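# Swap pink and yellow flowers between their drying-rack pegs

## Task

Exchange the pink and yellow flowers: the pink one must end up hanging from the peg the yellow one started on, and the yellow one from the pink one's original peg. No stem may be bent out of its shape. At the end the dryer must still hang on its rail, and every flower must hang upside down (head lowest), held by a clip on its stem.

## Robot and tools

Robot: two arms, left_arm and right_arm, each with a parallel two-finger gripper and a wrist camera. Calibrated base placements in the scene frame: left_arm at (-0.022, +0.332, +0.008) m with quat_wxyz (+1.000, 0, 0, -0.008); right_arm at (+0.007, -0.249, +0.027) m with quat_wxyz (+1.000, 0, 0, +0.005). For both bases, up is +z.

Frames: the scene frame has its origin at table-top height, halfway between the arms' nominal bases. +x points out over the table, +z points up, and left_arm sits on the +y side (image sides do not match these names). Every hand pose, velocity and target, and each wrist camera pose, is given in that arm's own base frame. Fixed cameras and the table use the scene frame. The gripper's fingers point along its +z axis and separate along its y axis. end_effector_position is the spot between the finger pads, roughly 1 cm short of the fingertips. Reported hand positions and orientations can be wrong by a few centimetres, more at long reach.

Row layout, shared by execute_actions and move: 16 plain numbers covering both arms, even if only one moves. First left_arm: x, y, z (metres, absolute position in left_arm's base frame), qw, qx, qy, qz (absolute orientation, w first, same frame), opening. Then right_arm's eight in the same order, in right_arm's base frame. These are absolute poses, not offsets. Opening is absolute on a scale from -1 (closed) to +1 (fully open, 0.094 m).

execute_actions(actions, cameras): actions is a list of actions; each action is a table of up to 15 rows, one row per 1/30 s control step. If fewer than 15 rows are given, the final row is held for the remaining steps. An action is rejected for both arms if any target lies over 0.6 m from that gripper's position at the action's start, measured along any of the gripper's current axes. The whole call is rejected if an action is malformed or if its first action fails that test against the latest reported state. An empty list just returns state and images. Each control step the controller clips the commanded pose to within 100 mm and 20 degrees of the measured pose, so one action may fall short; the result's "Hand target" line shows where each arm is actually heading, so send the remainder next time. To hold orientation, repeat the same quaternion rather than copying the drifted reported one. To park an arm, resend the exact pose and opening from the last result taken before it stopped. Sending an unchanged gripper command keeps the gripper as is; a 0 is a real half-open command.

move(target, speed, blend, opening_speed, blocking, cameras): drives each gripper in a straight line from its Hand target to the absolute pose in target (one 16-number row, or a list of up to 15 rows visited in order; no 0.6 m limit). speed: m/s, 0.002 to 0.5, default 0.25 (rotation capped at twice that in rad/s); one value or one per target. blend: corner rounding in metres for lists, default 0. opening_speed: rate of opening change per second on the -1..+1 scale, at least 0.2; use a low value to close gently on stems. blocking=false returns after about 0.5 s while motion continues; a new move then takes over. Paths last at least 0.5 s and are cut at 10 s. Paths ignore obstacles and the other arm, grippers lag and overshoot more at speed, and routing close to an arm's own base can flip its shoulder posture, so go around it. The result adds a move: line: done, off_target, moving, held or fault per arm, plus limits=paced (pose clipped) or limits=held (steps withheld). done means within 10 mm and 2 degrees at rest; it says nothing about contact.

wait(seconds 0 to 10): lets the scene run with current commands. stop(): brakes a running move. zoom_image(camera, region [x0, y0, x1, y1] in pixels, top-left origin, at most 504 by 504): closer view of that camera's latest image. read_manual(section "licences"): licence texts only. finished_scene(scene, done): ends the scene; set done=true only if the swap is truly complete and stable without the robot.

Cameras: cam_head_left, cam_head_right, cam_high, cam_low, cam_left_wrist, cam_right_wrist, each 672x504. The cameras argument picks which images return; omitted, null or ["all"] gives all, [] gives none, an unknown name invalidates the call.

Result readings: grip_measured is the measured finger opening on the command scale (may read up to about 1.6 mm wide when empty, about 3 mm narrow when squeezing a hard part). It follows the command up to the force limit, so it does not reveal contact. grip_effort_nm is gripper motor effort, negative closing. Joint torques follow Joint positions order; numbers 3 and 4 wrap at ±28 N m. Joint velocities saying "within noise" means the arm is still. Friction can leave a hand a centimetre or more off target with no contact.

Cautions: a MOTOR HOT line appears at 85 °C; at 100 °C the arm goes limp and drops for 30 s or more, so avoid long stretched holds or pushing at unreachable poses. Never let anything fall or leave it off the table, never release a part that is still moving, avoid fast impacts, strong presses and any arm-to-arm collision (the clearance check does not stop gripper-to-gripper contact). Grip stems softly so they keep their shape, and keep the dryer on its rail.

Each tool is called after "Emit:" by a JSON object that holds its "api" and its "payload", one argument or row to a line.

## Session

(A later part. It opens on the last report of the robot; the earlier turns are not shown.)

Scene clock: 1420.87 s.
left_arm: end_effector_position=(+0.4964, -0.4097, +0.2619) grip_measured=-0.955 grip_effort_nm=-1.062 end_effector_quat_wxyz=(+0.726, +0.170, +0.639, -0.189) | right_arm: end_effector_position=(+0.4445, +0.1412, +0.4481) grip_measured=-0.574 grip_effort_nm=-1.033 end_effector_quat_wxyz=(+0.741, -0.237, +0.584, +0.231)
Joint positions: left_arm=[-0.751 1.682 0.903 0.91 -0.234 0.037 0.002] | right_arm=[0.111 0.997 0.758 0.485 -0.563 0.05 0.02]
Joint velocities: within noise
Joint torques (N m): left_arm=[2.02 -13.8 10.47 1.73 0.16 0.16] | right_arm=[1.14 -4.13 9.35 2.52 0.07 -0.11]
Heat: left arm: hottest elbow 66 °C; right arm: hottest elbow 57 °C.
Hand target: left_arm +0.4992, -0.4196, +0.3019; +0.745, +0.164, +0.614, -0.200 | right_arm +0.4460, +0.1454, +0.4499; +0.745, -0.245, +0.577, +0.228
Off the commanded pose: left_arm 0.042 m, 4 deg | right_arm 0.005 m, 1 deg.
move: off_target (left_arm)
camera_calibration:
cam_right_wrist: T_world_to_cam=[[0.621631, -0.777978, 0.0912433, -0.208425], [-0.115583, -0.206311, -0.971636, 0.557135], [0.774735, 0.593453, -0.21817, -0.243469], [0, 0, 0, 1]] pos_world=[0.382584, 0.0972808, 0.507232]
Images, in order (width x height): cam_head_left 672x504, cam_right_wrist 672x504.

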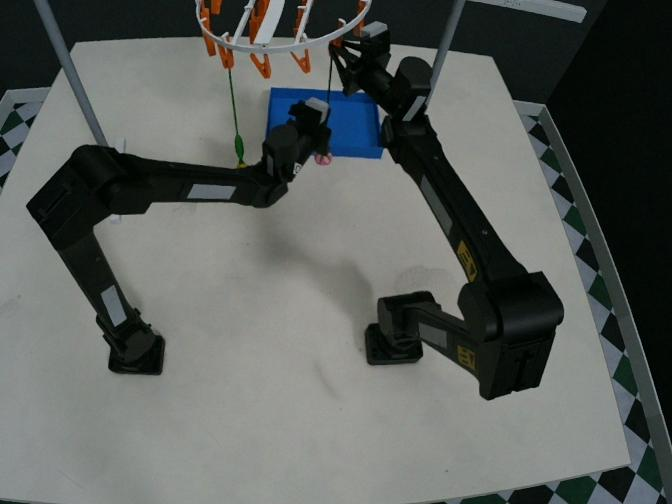

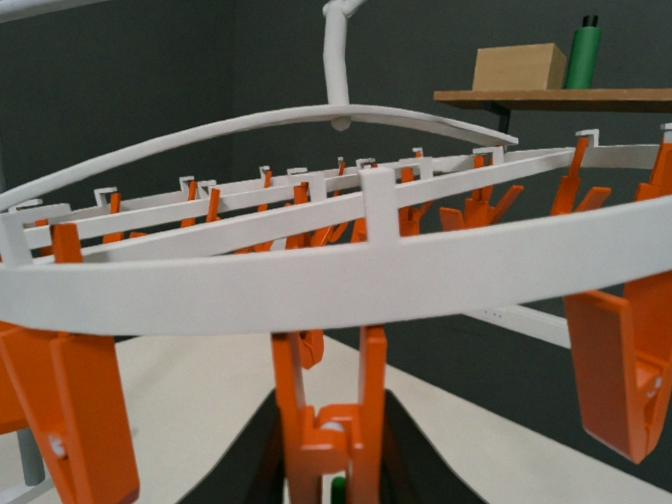

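Emit:
{"api": "move", "payload": {
  "target": [0.4985, -0.4195, 0.307, 0.7453, 0.1647, 0.6144, -0.1997, -1.0, 0.4460, 0.1455, 0.450, 0.7463, -0.2452, 0.5776, 0.2281, -0.72],
  "speed": 0.02,
  "cameras": ["cam_head_left", "cam_right_wrist"]
}}

Emit:
{"api": "zoom_image", "payload": {
  "camera": "cam_right_wrist",
  "region": [240, 360, 430, 504]
}}

Scene clock: 1424.80 s.
left_arm: end_effector_position=(+0.4953, -0.4086, +0.2688) grip_measured=-0.955 grip_effort_nm=-1.067 end_effector_quat_wxyz=(+0.727, +0.170, +0.637, -0.190) | right_arm: end_effector_position=(+0.4445, +0.1412, +0.4481) grip_measured=-0.574 grip_effort_nm=-1.028 end_effector_quat_wxyz=(+0.741, -0.237, +0.584, +0.231)
Joint positions: left_arm=[-0.751 1.667 0.903 0.898 -0.234 0.037 0.002] | right_arm=[0.111 0.997 0.758 0.485 -0.563 0.05 0.02]
Joint velocities: within noise
Joint torques (N m): left_arm=[1.96 -13.74 10.29 1.73 0.14 0.16] | right_arm=[1.44 -4.07 9.32 2.5 0.08 -0.11]
Heat: left arm: hottest elbow 66 °C; right arm: hottest elbow 57 °C.
Hand target: left_arm +0.4969, -0.4178, +0.3071; +0.745, +0.164, +0.614, -0.200 | right_arm +0.4460, +0.1454, +0.4499; +0.745, -0.245, +0.577, +0.228
Off the commanded pose: left_arm 0.040 m, 4 deg | right_arm 0.005 m, 1 deg.
move: off_target (left_arm)
camera_calibration:
cam_right_wrist: T_world_to_cam=[[0.621631, -0.777978, 0.0912433, -0.208425], [-0.115583, -0.206311, -0.971636, 0.557135], [0.774735, 0.593453, -0.21817, -0.243469], [0, 0, 0, 1]] pos_world=[0.382584, 0.0972808, 0.507232]
Images, in order (width x height): cam_head_left 672x504, cam_right_wrist 672x504.

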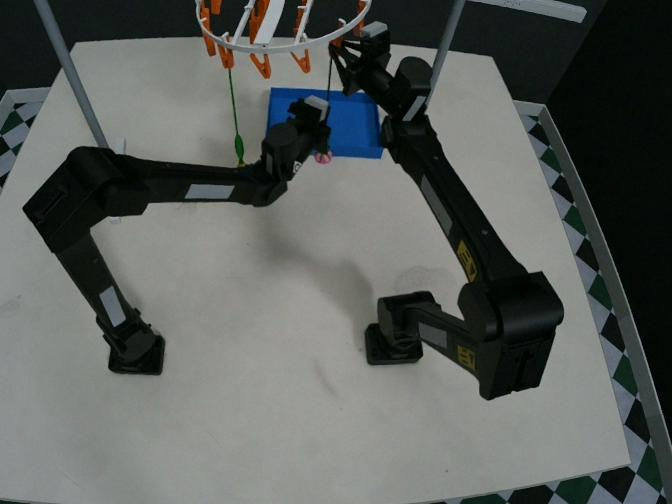

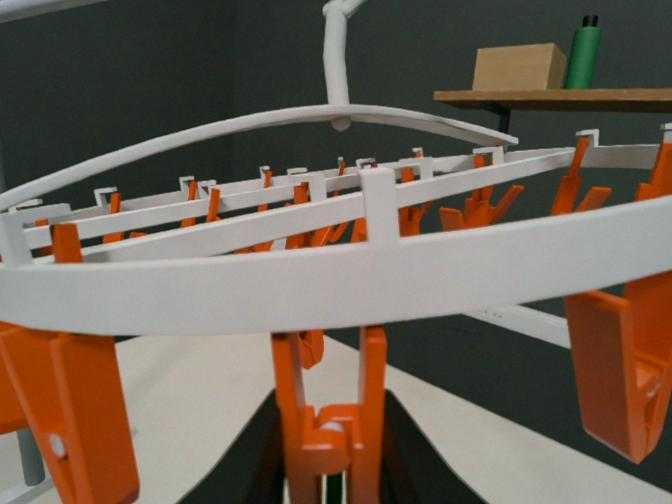

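Scaled by 2.653 from the camera's 672x504 image, which has a finer 960x720 frame.

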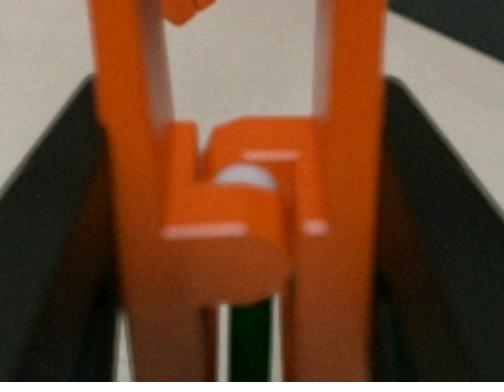

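Emit:
{"api": "move", "payload": {
  "target": [0.4985, -0.4195, 0.307, 0.7453, 0.1647, 0.6144, -0.1997, -1.0, 0.4460, 0.1455, 0.450, 0.7463, -0.2452, 0.5776, 0.2281, -0.42],
  "opening_speed": 0.2,
  "speed": 0.02,
  "cameras": ["cam_right_wrist", "cam_head_left"]
}}

Emit:
{"api": "zoom_image", "payload": {
  "camera": "cam_right_wrist",
  "region": [240, 360, 430, 504]
}}

Scene clock: 1430.67 s.
left_arm: end_effector_position=(+0.4950, -0.4084, +0.2703) grip_measured=-0.955 grip_effort_nm=-1.067 end_effector_quat_wxyz=(+0.728, +0.169, +0.637, -0.190) | right_arm: end_effector_position=(+0.4447, +0.1413, +0.4478) grip_measured=-0.422 grip_effort_nm=0.076 end_effector_quat_wxyz=(+0.741, -0.237, +0.584, +0.231)
Joint positions: left_arm=[-0.751 1.664 0.903 0.898 -0.234 0.037 0.002] | right_arm=[0.111 0.998 0.758 0.485 -0.564 0.049 0.027]
Joint velocities: within noise
Joint torques (N m): left_arm=[1.96 -13.51 10.3 1.7 0.14 0.16] | right_arm=[1.14 -4.31 9.36 2.54 0.09 -0.1]
Heat: left arm: hottest elbow 67 °C; right arm: hottest elbow 57 °C.
Hand target: left_arm +0.4970, -0.4179, +0.3071; +0.745, +0.164, +0.614, -0.200 | right_arm +0.4459, +0.1455, +0.4500; +0.745, -0.245, +0.577, +0.228
Off the commanded pose: left_arm 0.038 m, 3 deg | right_arm 0.005 m, 1 deg.
move: off_target (left_arm)
camera_calibration:
cam_right_wrist: T_world_to_cam=[[0.621822, -0.777776, 0.0916588, -0.208758], [-0.115805, -0.207068, -0.971448, 0.556965], [0.774549, 0.593454, -0.21883, -0.243368], [0, 0, 0, 1]] pos_world=[0.38281, 0.0973902, 0.506942]
Images, in order (width x height): cam_head_left 672x504, cam_right_wrist 672x504.

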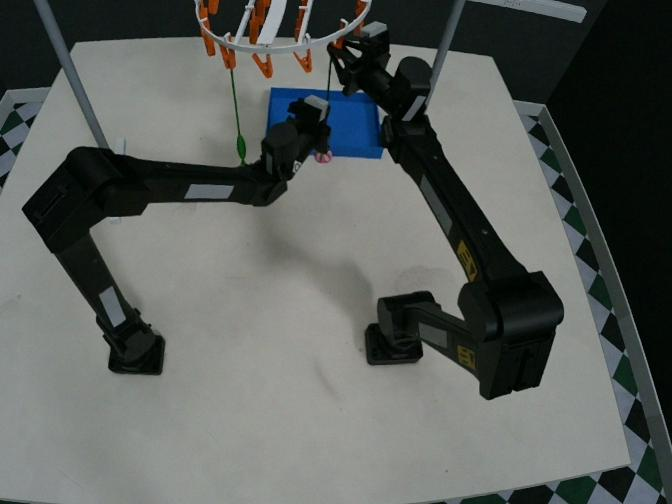

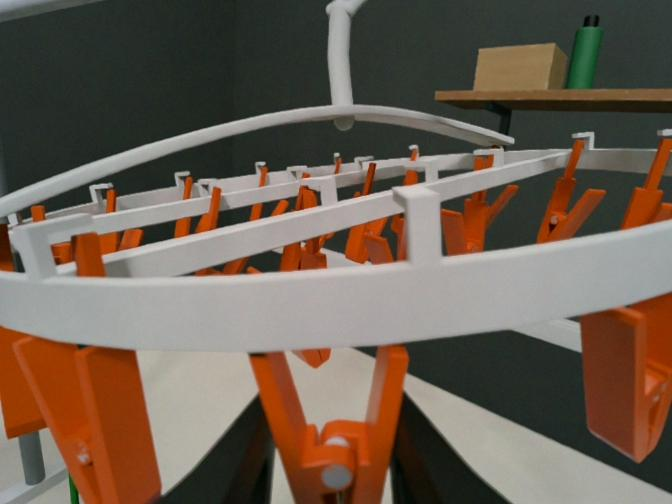

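Scaled by 2.653 from the camera's 672x504 image, which has a finer 960x720 frame.

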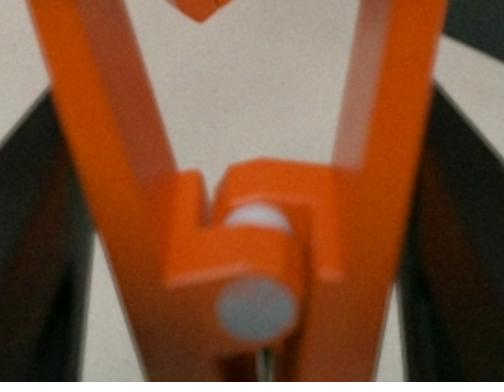

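Emit:
{"api": "move", "payload": {
  "target": [
    [0.4985, -0.4195, 0.307, 0.7453, 0.1647, 0.6144, -0.1997, -1.0, 0.4460, 0.1455, 0.450, 0.7463, -0.2452, 0.5776, 0.2281, 0.1]
  ],
  "opening_speed": 0.3,
  "speed": 0.02,
  "cameras": ["cam_right_wrist", "cam_head_left", "cam_head_right"]
}}

Emit:
{"api": "zoom_image", "payload": {
  "camera": "cam_right_wrist",
  "region": [200, 304, 460, 504]
}}

Scene clock: 1434.77 s.
left_arm: end_effector_position=(+0.4950, -0.4084, +0.2703) grip_measured=-0.955 grip_effort_nm=-1.062 end_effector_quat_wxyz=(+0.728, +0.169, +0.637, -0.190) | right_arm: end_effector_position=(+0.4447, +0.1413, +0.4478) grip_measured=+0.098 grip_effort_nm=0.076 end_effector_quat_wxyz=(+0.741, -0.237, +0.584, +0.231)
Joint positions: left_arm=[-0.751 1.664 0.903 0.898 -0.234 0.037 0.002] | right_arm=[0.111 0.998 0.758 0.485 -0.564 0.049 0.052]
Joint velocities: within noise
Joint torques (N m): left_arm=[1.96 -13.51 10.32 1.7 0.14 0.16] | right_arm=[1.14 -4.37 9.32 2.52 0.08 -0.11]
Heat: left arm: hottest elbow 67 °C; right arm: hottest elbow 57 °C.
Hand target: left_arm +0.4970, -0.4179, +0.3071; +0.745, +0.164, +0.614, -0.200 | right_arm +0.4459, +0.1455, +0.4500; +0.745, -0.245, +0.577, +0.228
Off the commanded pose: left_arm 0.038 m, 3 deg | right_arm 0.005 m, 1 deg.
move: off_target (left_arm)
camera_calibration:
cam_right_wrist: T_world_to_cam=[[0.621822, -0.777776, 0.0916588, -0.208758], [-0.115805, -0.207068, -0.971448, 0.556965], [0.774549, 0.593454, -0.21883, -0.243368], [0, 0, 0, 1]] pos_world=[0.38281, 0.0973902, 0.506942]
Images, in order (width x height): cam_head_left 672x504, cam_head_right 672x504, cam_right_wrist 672x504.

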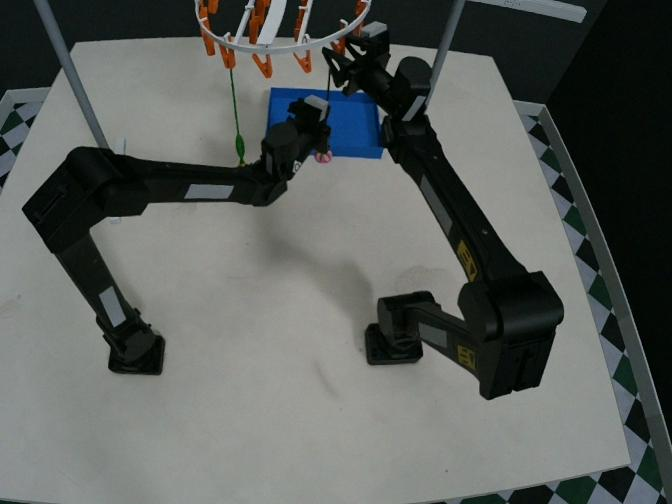

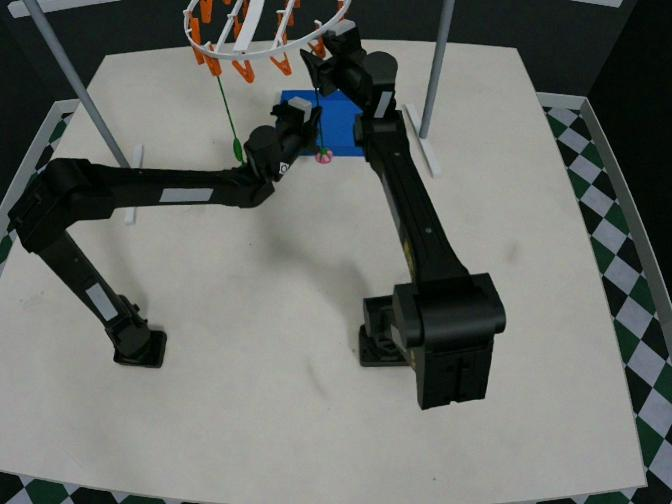

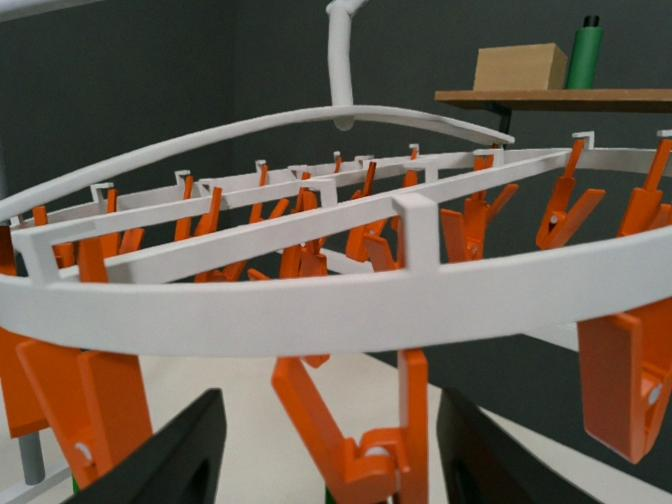

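Scaled by 1.938 from the camera's 672x504 image, which has a finer 960x720 frame.

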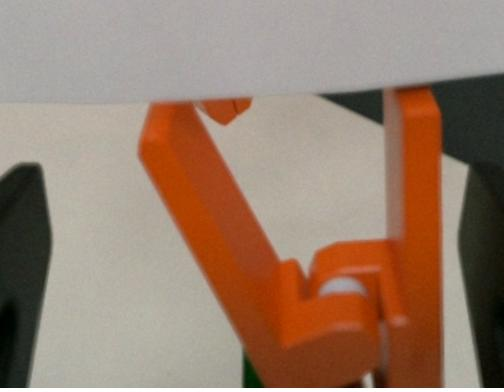

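Emit:
{"api": "execute_actions", "payload": {
  "actions": [],
  "cameras": ["cam_head_left", "cam_head_right", "cam_left_wrist", "cam_low", "cam_high"]
}}

Emit:
{"api": "zoom_image", "payload": {
  "camera": "cam_head_left",
  "region": [300, 30, 360, 90]
}}

Emit:
{"api": "zoom_image", "payload": {
  "camera": "cam_left_wrist",
  "region": [200, 0, 480, 210]
}}

Scene clock: 1441.53 s.
left_arm: end_effector_position=(+0.4950, -0.4084, +0.2703) grip_measured=-0.955 grip_effort_nm=-1.067 end_effector_quat_wxyz=(+0.728, +0.169, +0.637, -0.190) | right_arm: end_effector_position=(+0.4446, +0.1413, +0.4479) grip_measured=+0.099 grip_effort_nm=0.076 end_effector_quat_wxyz=(+0.741, -0.237, +0.584, +0.231)
Joint positions: left_arm=[-0.751 1.664 0.903 0.898 -0.234 0.037 0.002] | right_arm=[0.111 0.998 0.758 0.485 -0.564 0.049 0.052]
Joint velocities: within noise
Joint torques (N m): left_arm=[1.96 -13.45 10.3 1.69 0.14 0.16] | right_arm=[1.14 -4.25 9.32 2.51 0.09 -0.11]
Heat: left arm: hottest elbow 68 °C; right arm: hottest elbow 57 °C.
Hand target: left_arm +0.4970, -0.4179, +0.3071; +0.745, +0.164, +0.614, -0.200 | right_arm +0.4458, +0.1455, +0.4500; +0.745, -0.245, +0.577, +0.228
Tool commands: left_gripper/opening=-1.0 right_gripper/opening=+0.1
Off the commanded pose: left_arm 0.038 m, 3 deg | right_arm 0.005 m, 1 deg.
camera_calibration:
cam_left_wrist: T_world_to_cam=[[-0.485763, -0.873914, -0.017571, -0.111759], [-0.251671, 0.159085, -0.954648, 0.486298], [0.837076, -0.459311, -0.297217, -0.431114], [0, 0, 0, 1]] pos_world=[0.428974, -0.373046, 0.334146]
Images, in order (width x height): cam_head_left 672x504, cam_head_right 672x504, cam_high 672x504, cam_low 672x504, cam_left_wrist 672x504.

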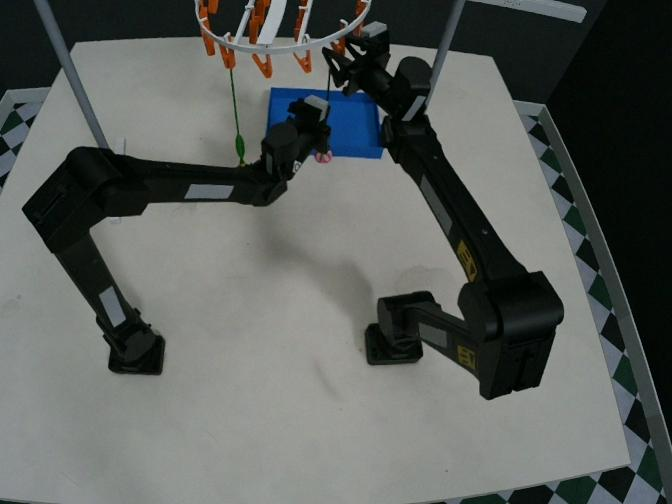

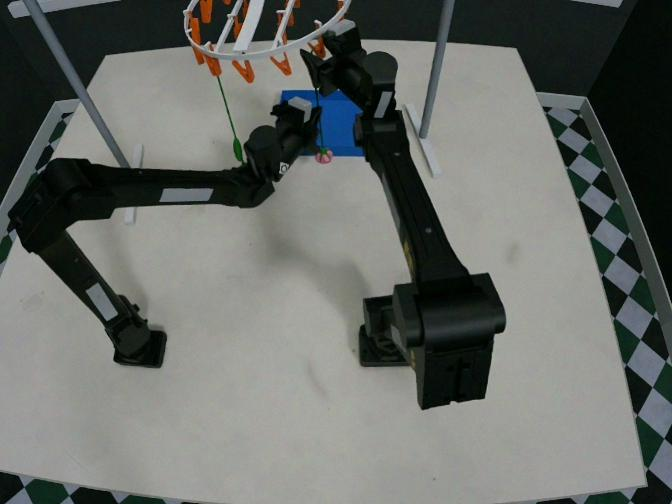

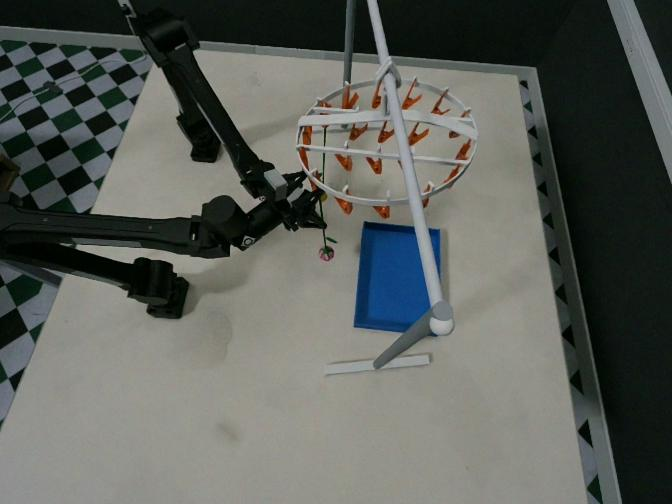

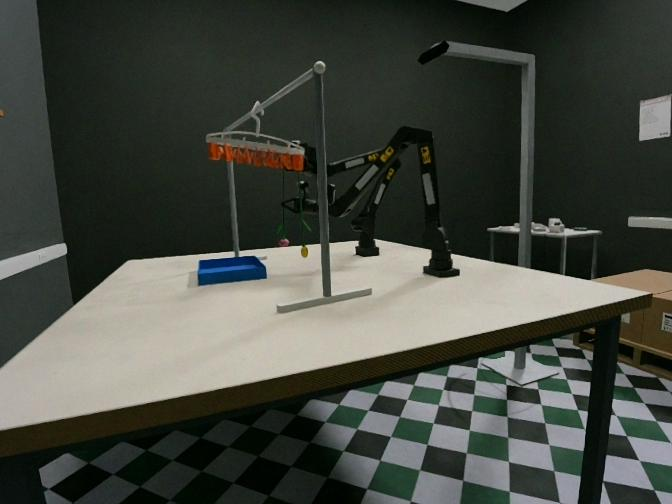

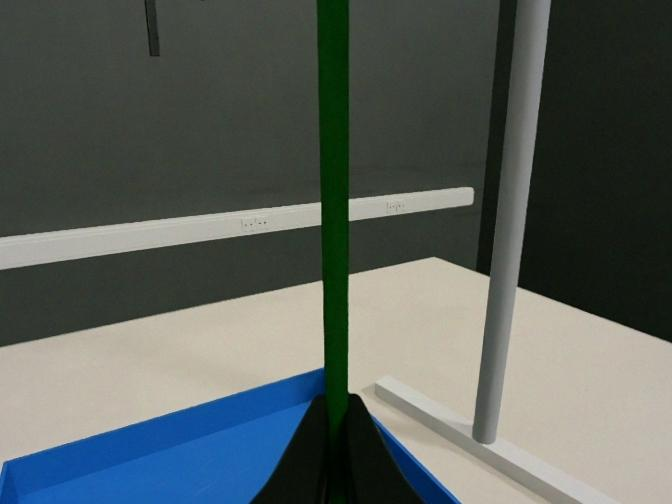

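Scaled by 8.400 from the camera's 672x504 image, which has a finer 960x720 frame.

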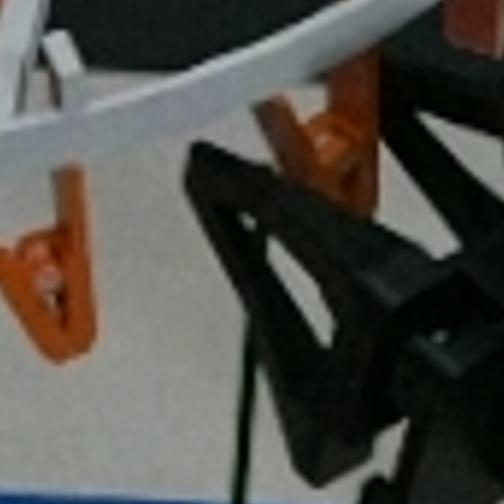

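Scaled by 1.800 from the camera's 672x504 image, which has a finer 960x720 frame.

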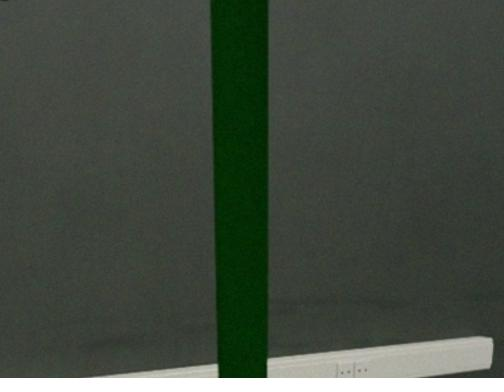

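Emit:
{"api": "execute_actions", "payload": {
  "actions": [],
  "cameras": ["cam_right_wrist", "cam_high"]
}}

Emit:
{"api": "zoom_image", "payload": {
  "camera": "cam_right_wrist",
  "region": [310, 430, 440, 504]
}}

Emit:
{"api": "zoom_image", "payload": {
  "camera": "cam_high",
  "region": [270, 150, 370, 225]
}}

Scene clock: 1482.30 s.
left_arm: end_effector_position=(+0.4950, -0.4084, +0.2703) grip_measured=-0.955 grip_effort_nm=-1.067 end_effector_quat_wxyz=(+0.728, +0.169, +0.637, -0.190) | right_arm: end_effector_position=(+0.4446, +0.1413, +0.4479) grip_measured=+0.099 grip_effort_nm=0.071 end_effector_quat_wxyz=(+0.741, -0.237, +0.584, +0.231)
Joint positions: left_arm=[-0.751 1.664 0.903 0.898 -0.234 0.037 0.002] | right_arm=[0.111 0.998 0.758 0.485 -0.564 0.049 0.052]
Joint velocities: within noise
Joint torques (N m): left_arm=[1.96 -13.51 10.3 1.69 0.14 0.16] | right_arm=[1.38 -4.42 9.37 2.5 0.09 -0.11]
Heat: left arm: hottest elbow 70 °C; right arm: hottest elbow 56 °C.
Hand target: left_arm +0.4970, -0.4179, +0.3071; +0.745, +0.164, +0.614, -0.200 | right_arm +0.4458, +0.1455, +0.4500; +0.745, -0.245, +0.577, +0.228
Tool commands: left_gripper/opening=-1.0 right_gripper/opening=+0.1
Off the commanded pose: left_arm 0.038 m, 3 deg | right_arm 0.005 m, 1 deg.
camera_calibration:
cam_right_wrist: T_world_to_cam=[[0.621788, -0.77778, 0.0918619, -0.208829], [-0.115437, -0.207027, -0.971501, 0.556895], [0.774632, 0.593463, -0.218511, -0.243514], [0, 0, 0, 1]] pos_world=[0.382767, 0.0973855, 0.506997]
Images, in order (width x height): cam_high 672x504, cam_right_wrist 672x504.

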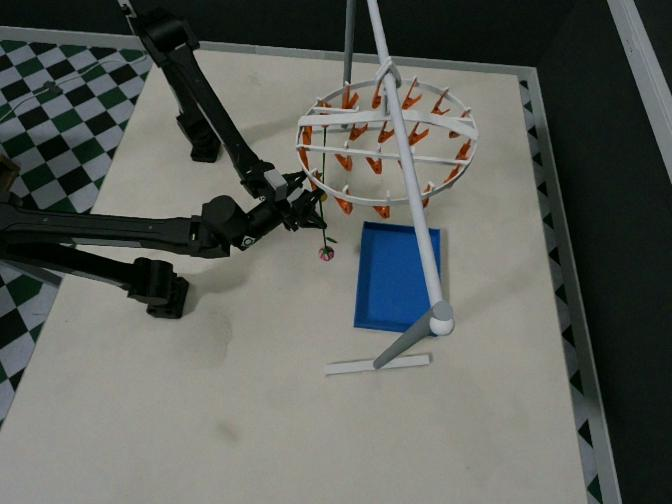

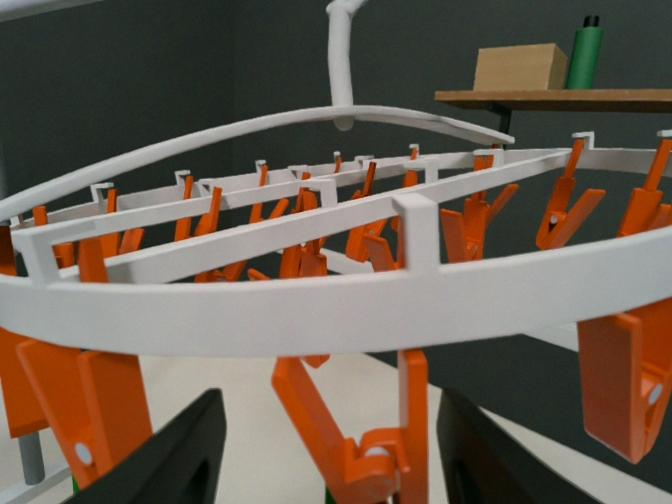

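Scaled by 3.877 from the camera's 672x504 image, which has a finer 960x720 frame.

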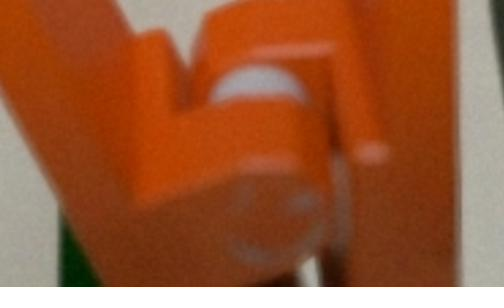

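Scaled by 5.040 from the camera's 672x504 image, which has a finer 960x720 frame.

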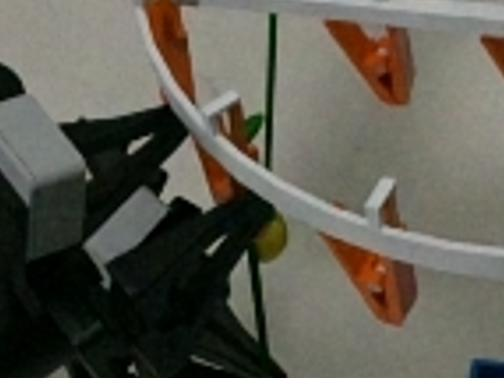

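Emit:
{"api": "move", "payload": {
  "target": [0.4975, -0.4105, 0.238, 0.7318, 0.1689, 0.6305, -0.1961, -1.0, 0.4495, 0.1310, 0.450, 0.7463, -0.2452, 0.5776, 0.2281, 0.1],
  "speed": 0.03,
  "cameras": ["cam_head_left", "cam_right_wrist"]
}}

Emit:
{"api": "zoom_image", "payload": {
  "camera": "cam_right_wrist",
  "region": [200, 304, 460, 504]
}}

Emit:
{"api": "zoom_image", "payload": {
  "camera": "cam_head_left",
  "region": [310, 30, 360, 80]
}}

Scene clock: 1525.93 s.
left_arm: end_effector_position=(+0.4957, -0.4111, +0.2405) grip_measured=-0.955 grip_effort_nm=-1.067 end_effector_quat_wxyz=(+0.729, +0.172, +0.634, -0.194) | right_arm: end_effector_position=(+0.4452, +0.1351, +0.4468) grip_measured=+0.099 grip_effort_nm=0.076 end_effector_quat_wxyz=(+0.740, -0.246, +0.581, +0.232)
Joint positions: left_arm=[-0.751 1.735 0.887 0.989 -0.225 0.037 0.002] | right_arm=[0.084 1.004 0.758 0.497 -0.606 0.049 0.052]
Joint velocities: within noise
Joint torques (N m): left_arm=[2.84 -11.22 6.42 3.12 0.17 0.02] | right_arm=[-0.44 -4.19 9.54 2.4 0 0.04]
Heat: left arm: hottest elbow 70 °C; right arm: hottest elbow 56 °C.
Hand target: left_arm +0.4975, -0.4104, +0.2380; +0.732, +0.169, +0.631, -0.196 | right_arm +0.4494, +0.1310, +0.4499; +0.745, -0.245, +0.577, +0.228
Off the commanded pose: left_arm 0.003 m, 1 deg | right_arm 0.007 m, 1 deg.
move: done
camera_calibration:
cam_right_wrist: T_world_to_cam=[[0.631934, -0.768072, 0.103561, -0.224909], [-0.105968, -0.217998, -0.970179, 0.551261], [0.767744, 0.602115, -0.219151, -0.238372], [0, 0, 0, 1]] pos_world=[0.383552, 0.0909539, 0.505874]
Images, in order (width x height): cam_head_left 672x504, cam_right_wrist 672x504.

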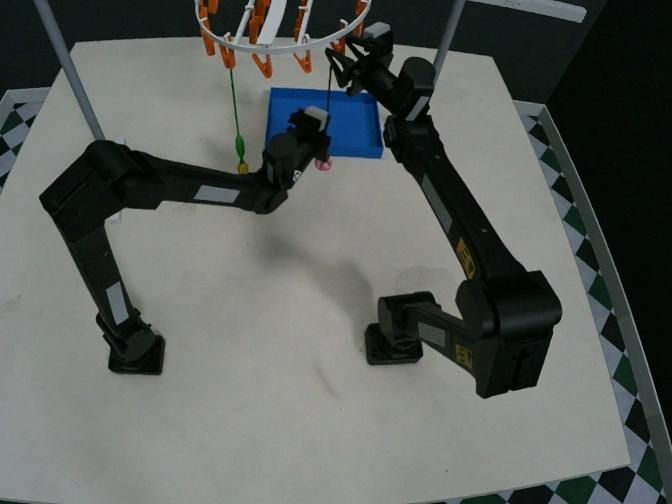

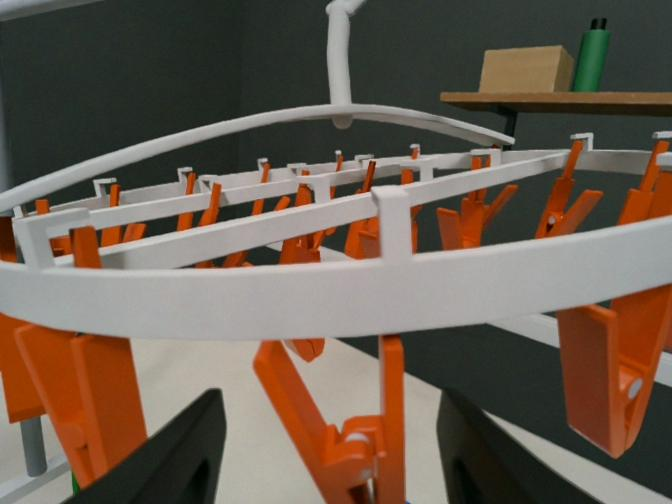

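Scaled by 1.938 from the camera's 672x504 image, which has a finer 960x720 frame.

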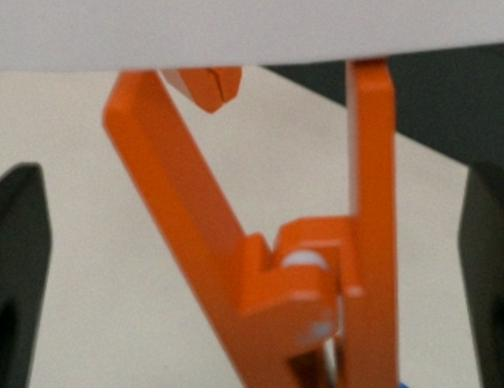

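Scaled by 10.080 from the camera's 672x504 image, which has a finer 960x720 frame.

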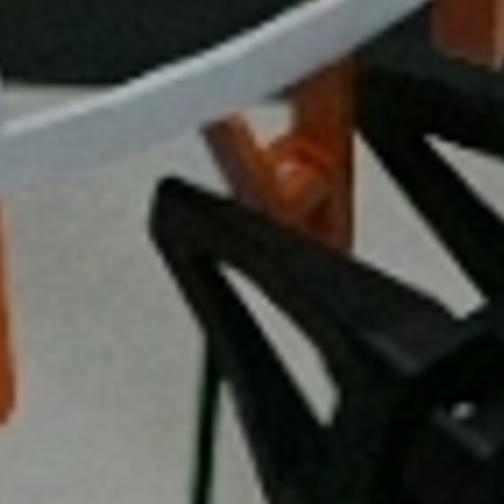

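Emit:
{"api": "move", "payload": {
  "target": [0.4975, -0.4105, 0.238, 0.7318, 0.1689, 0.6305, -0.1961, -1.0, 0.4495, 0.1310, 0.450, 0.7463, -0.2452, 0.5776, 0.2281, -0.72],
  "speed": 0.03,
  "opening_speed": 0.3,
  "cameras": ["cam_head_left", "cam_head_right", "cam_right_wrist"]
}}

Emit:
{"api": "zoom_image", "payload": {
  "camera": "cam_right_wrist",
  "region": [240, 360, 430, 504]
}}

Emit:
{"api": "zoom_image", "payload": {
  "camera": "cam_head_left",
  "region": [310, 40, 350, 80]
}}

Emit:
{"api": "zoom_image", "payload": {
  "camera": "cam_head_right",
  "region": [290, 40, 330, 80]
}}

Scene clock: 1535.53 s.
left_arm: end_effector_position=(+0.4956, -0.4111, +0.2406) grip_measured=-0.955 grip_effort_nm=-1.067 end_effector_quat_wxyz=(+0.729, +0.172, +0.634, -0.194) | right_arm: end_effector_position=(+0.4453, +0.1350, +0.4467) grip_measured=-0.581 grip_effort_nm=-1.023 end_effector_quat_wxyz=(+0.740, -0.246, +0.581, +0.232)
Joint positions: left_arm=[-0.751 1.735 0.887 0.989 -0.225 0.037 0.002] | right_arm=[0.083 1.004 0.758 0.498 -0.606 0.049 0.02]
Joint velocities: within noise
Joint torques (N m): left_arm=[2.78 -11.28 6.41 3.02 0.16 0.01] | right_arm=[-0.15 -4.19 9.48 2.44 0.01 0.02]
Heat: left arm: hottest elbow 68 °C; right arm: hottest elbow 57 °C.
Hand target: left_arm +0.4975, -0.4104, +0.2381; +0.732, +0.169, +0.631, -0.196 | right_arm +0.4494, +0.1309, +0.4500; +0.745, -0.245, +0.577, +0.228
Off the commanded pose: left_arm 0.003 m, 1 deg | right_arm 0.007 m, 1 deg.
move: done
camera_calibration:
cam_right_wrist: T_world_to_cam=[[0.631884, -0.768073, 0.103855, -0.22516], [-0.105594, -0.218057, -0.970207, 0.551085], [0.767836, 0.602092, -0.218891, -0.238531], [0, 0, 0, 1]] pos_world=[0.383619, 0.0908459, 0.505838]
Images, in order (width x height): cam_head_left 672x504, cam_head_right 672x504, cam_right_wrist 672x504.

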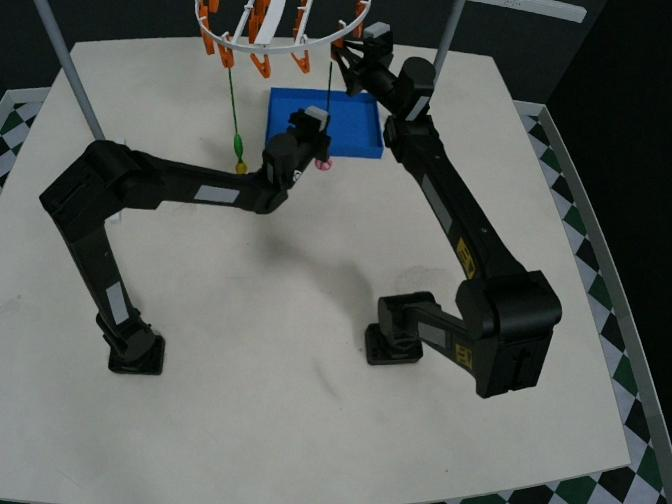

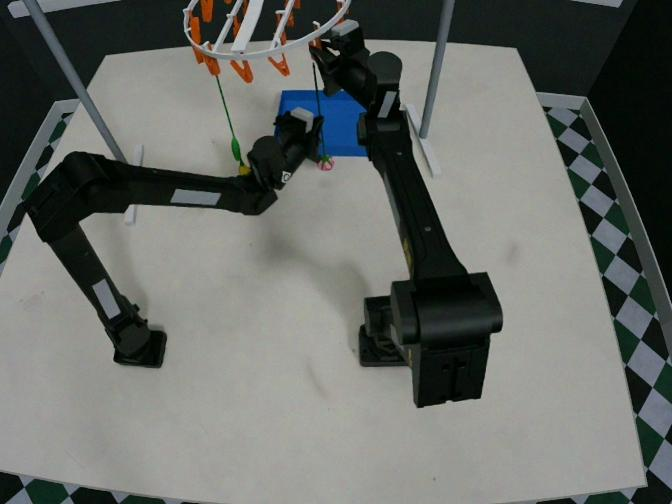

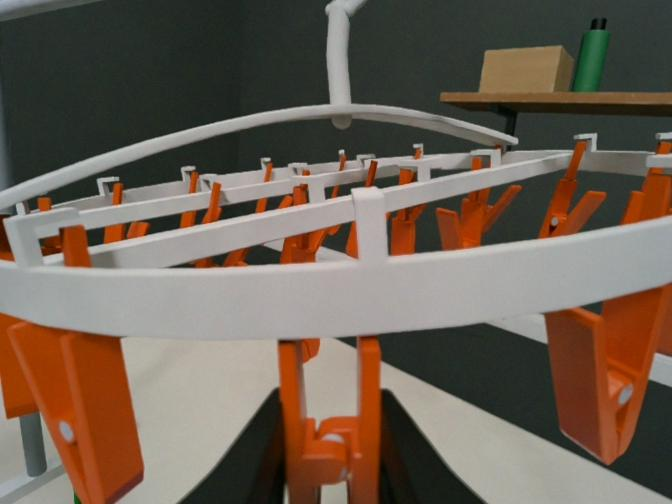

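Scaled by 2.653 from the camera's 672x504 image, which has a finer 960x720 frame.

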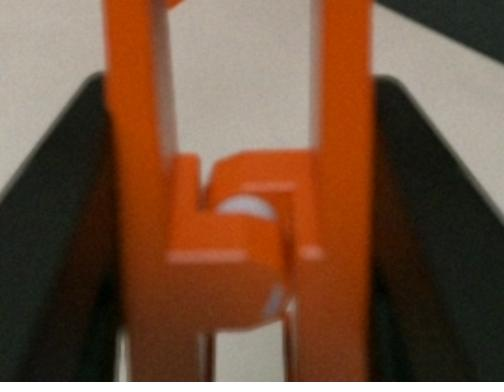

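Scaled by 12.600 from the camera's 672x504 image, which has a finer 960x720 frame.

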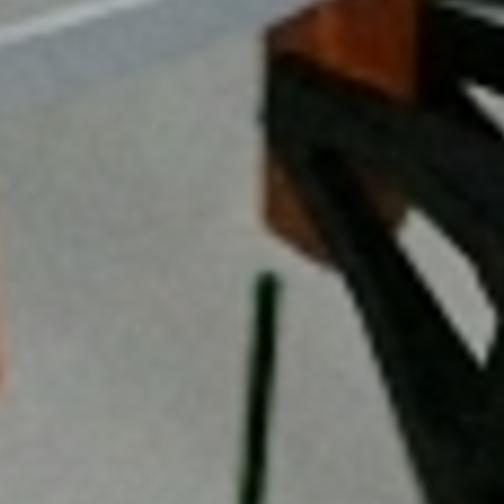

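Scaled by 12.600 from the camera's 672x504 image, which has a finer 960x720 frame.

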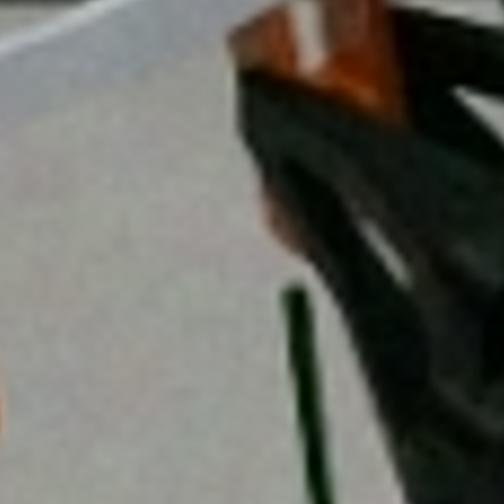

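Emit:
{"api": "move", "payload": {
  "target": [0.4900, -0.4270, 0.247, 0.7318, 0.1689, 0.6305, -0.1961, -1.0, 0.4495, 0.1310, 0.450, 0.7463, -0.2452, 0.5776, 0.2281, -0.72],
  "speed": 0.02,
  "cameras": ["cam_head_left", "cam_head_right"]
}}

Emit:
{"api": "zoom_image", "payload": {
  "camera": "cam_head_left",
  "region": [310, 40, 350, 80]
}}

Emit:
{"api": "zoom_image", "payload": {
  "camera": "cam_head_right",
  "region": [290, 40, 330, 80]
}}

Scene clock: 1571.07 s.
left_arm: end_effector_position=(+0.4896, -0.4170, +0.2405) grip_measured=-0.955 grip_effort_nm=-1.062 end_effector_quat_wxyz=(+0.729, +0.168, +0.635, -0.192) | right_arm: end_effector_position=(+0.4453, +0.1350, +0.4467) grip_measured=-0.581 grip_effort_nm=-1.038 end_effector_quat_wxyz=(+0.740, -0.246, +0.581, +0.232)
Joint positions: left_arm=[-0.772 1.735 0.887 0.989 -0.254 0.037 0.002] | right_arm=[0.083 1.004 0.758 0.498 -0.606 0.049 0.02]
Joint velocities: within noise
Joint torques (N m): left_arm=[1.79 -11.87 7.99 1.84 -0.07 0.08] | right_arm=[-0.15 -4.25 9.51 2.41 0.02 0.03]
Heat: left arm: hottest elbow 63 °C; right arm: hottest elbow 57 °C.
Hand target: left_arm +0.4896, -0.4268, +0.2471; +0.732, +0.169, +0.630, -0.196 | right_arm +0.4494, +0.1309, +0.4500; +0.745, -0.245, +0.577, +0.228
Off the commanded pose: left_arm 0.012 m, 1 deg | right_arm 0.007 m, 1 deg.
move: off_target (left_arm)
Images, in order (width x height): cam_head_left 672x504, cam_head_right 672x504.

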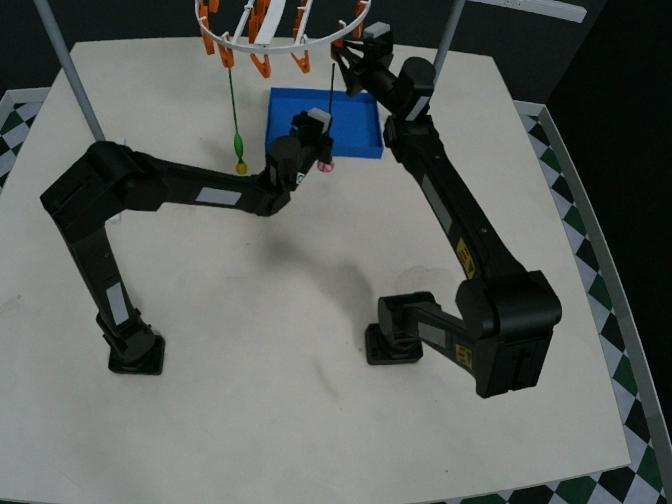

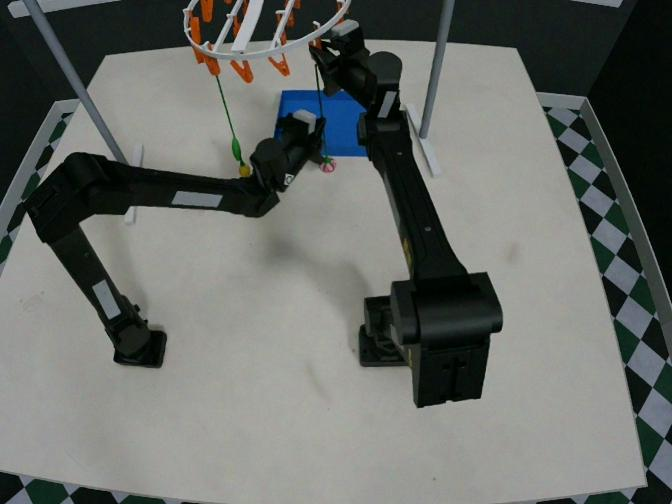

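Scaled by 12.600 from the camera's 672x504 image, which has a finer 960x720 frame.

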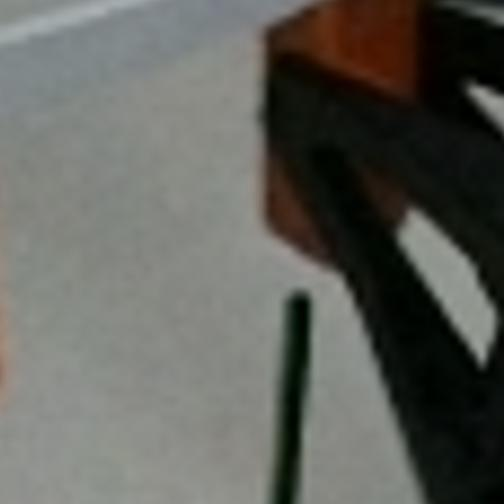

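Scaled by 12.600 from the camera's 672x504 image, which has a finer 960x720 frame.

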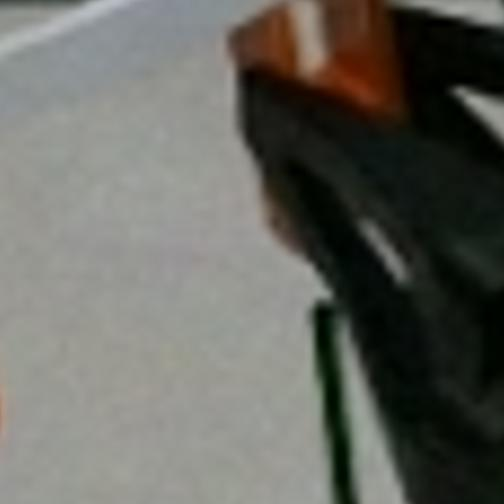

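Emit:
{"api": "move", "payload": {
  "target": [0.4932, -0.4342, 0.250, 0.7318, 0.1689, 0.6305, -0.1961, -1.0, 0.4495, 0.1310, 0.450, 0.7463, -0.2452, 0.5776, 0.2281, -0.72],
  "speed": 0.02,
  "cameras": ["cam_head_left", "cam_head_right"]
}}

Emit:
{"api": "zoom_image", "payload": {
  "camera": "cam_head_left",
  "region": [310, 40, 350, 80]
}}

Emit:
{"api": "zoom_image", "payload": {
  "camera": "cam_head_right",
  "region": [290, 40, 330, 80]
}}

Scene clock: 1576.80 s.
left_arm: end_effector_position=(+0.4882, -0.4189, +0.2378) grip_measured=-0.955 grip_effort_nm=-1.067 end_effector_quat_wxyz=(+0.726, +0.170, +0.639, -0.190) | right_arm: end_effector_position=(+0.4453, +0.1350, +0.4467) grip_measured=-0.581 grip_effort_nm=-1.033 end_effector_quat_wxyz=(+0.740, -0.246, +0.581, +0.232)
Joint positions: left_arm=[-0.777 1.735 0.887 0.978 -0.26 0.037 0.002] | right_arm=[0.083 1.004 0.758 0.498 -0.606 0.049 0.02]
Joint velocities: within noise
Joint torques (N m): left_arm=[1.55 -11.4 9.48 1.66 -0.05 0.09] | right_arm=[-0.21 -4.25 9.54 2.43 -0.01 0.02]
Heat: left arm: hottest elbow 63 °C; right arm: hottest elbow 57 °C.
Hand target: left_arm +0.4923, -0.4334, +0.2502; +0.732, +0.169, +0.630, -0.196 | right_arm +0.4494, +0.1309, +0.4500; +0.745, -0.245, +0.577, +0.228
Off the commanded pose: left_arm 0.020 m, 1 deg | right_arm 0.007 m, 1 deg.
move: off_target (left_arm)
Images, in order (width x height): cam_head_left 672x504, cam_head_right 672x504.

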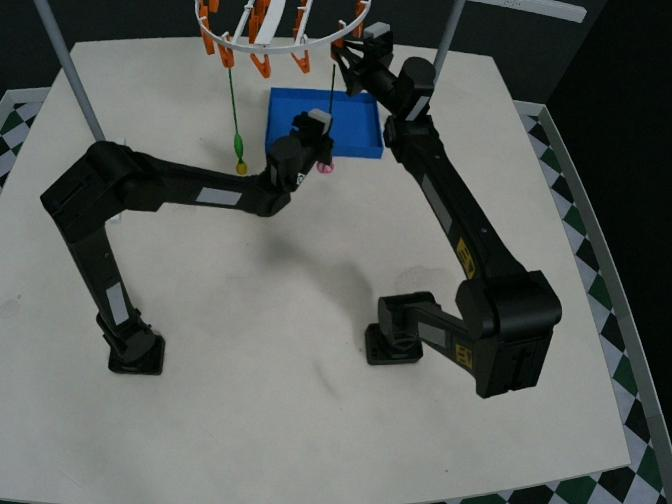

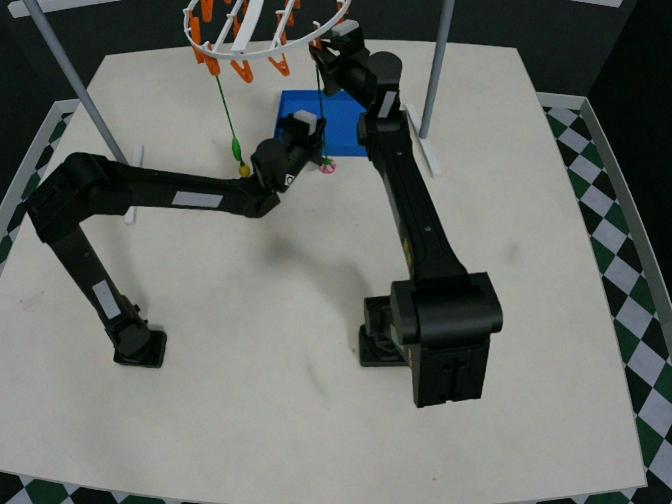

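Scaled by 12.600 from the camera's 672x504 image, which has a finer 960x720 frame.

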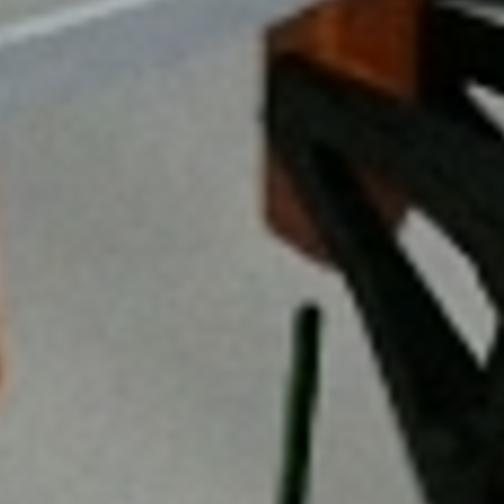

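Scaled by 12.600 from the camera's 672x504 image, which has a finer 960x720 frame.

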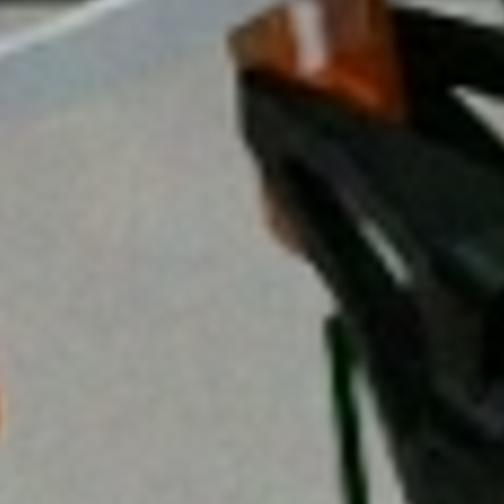

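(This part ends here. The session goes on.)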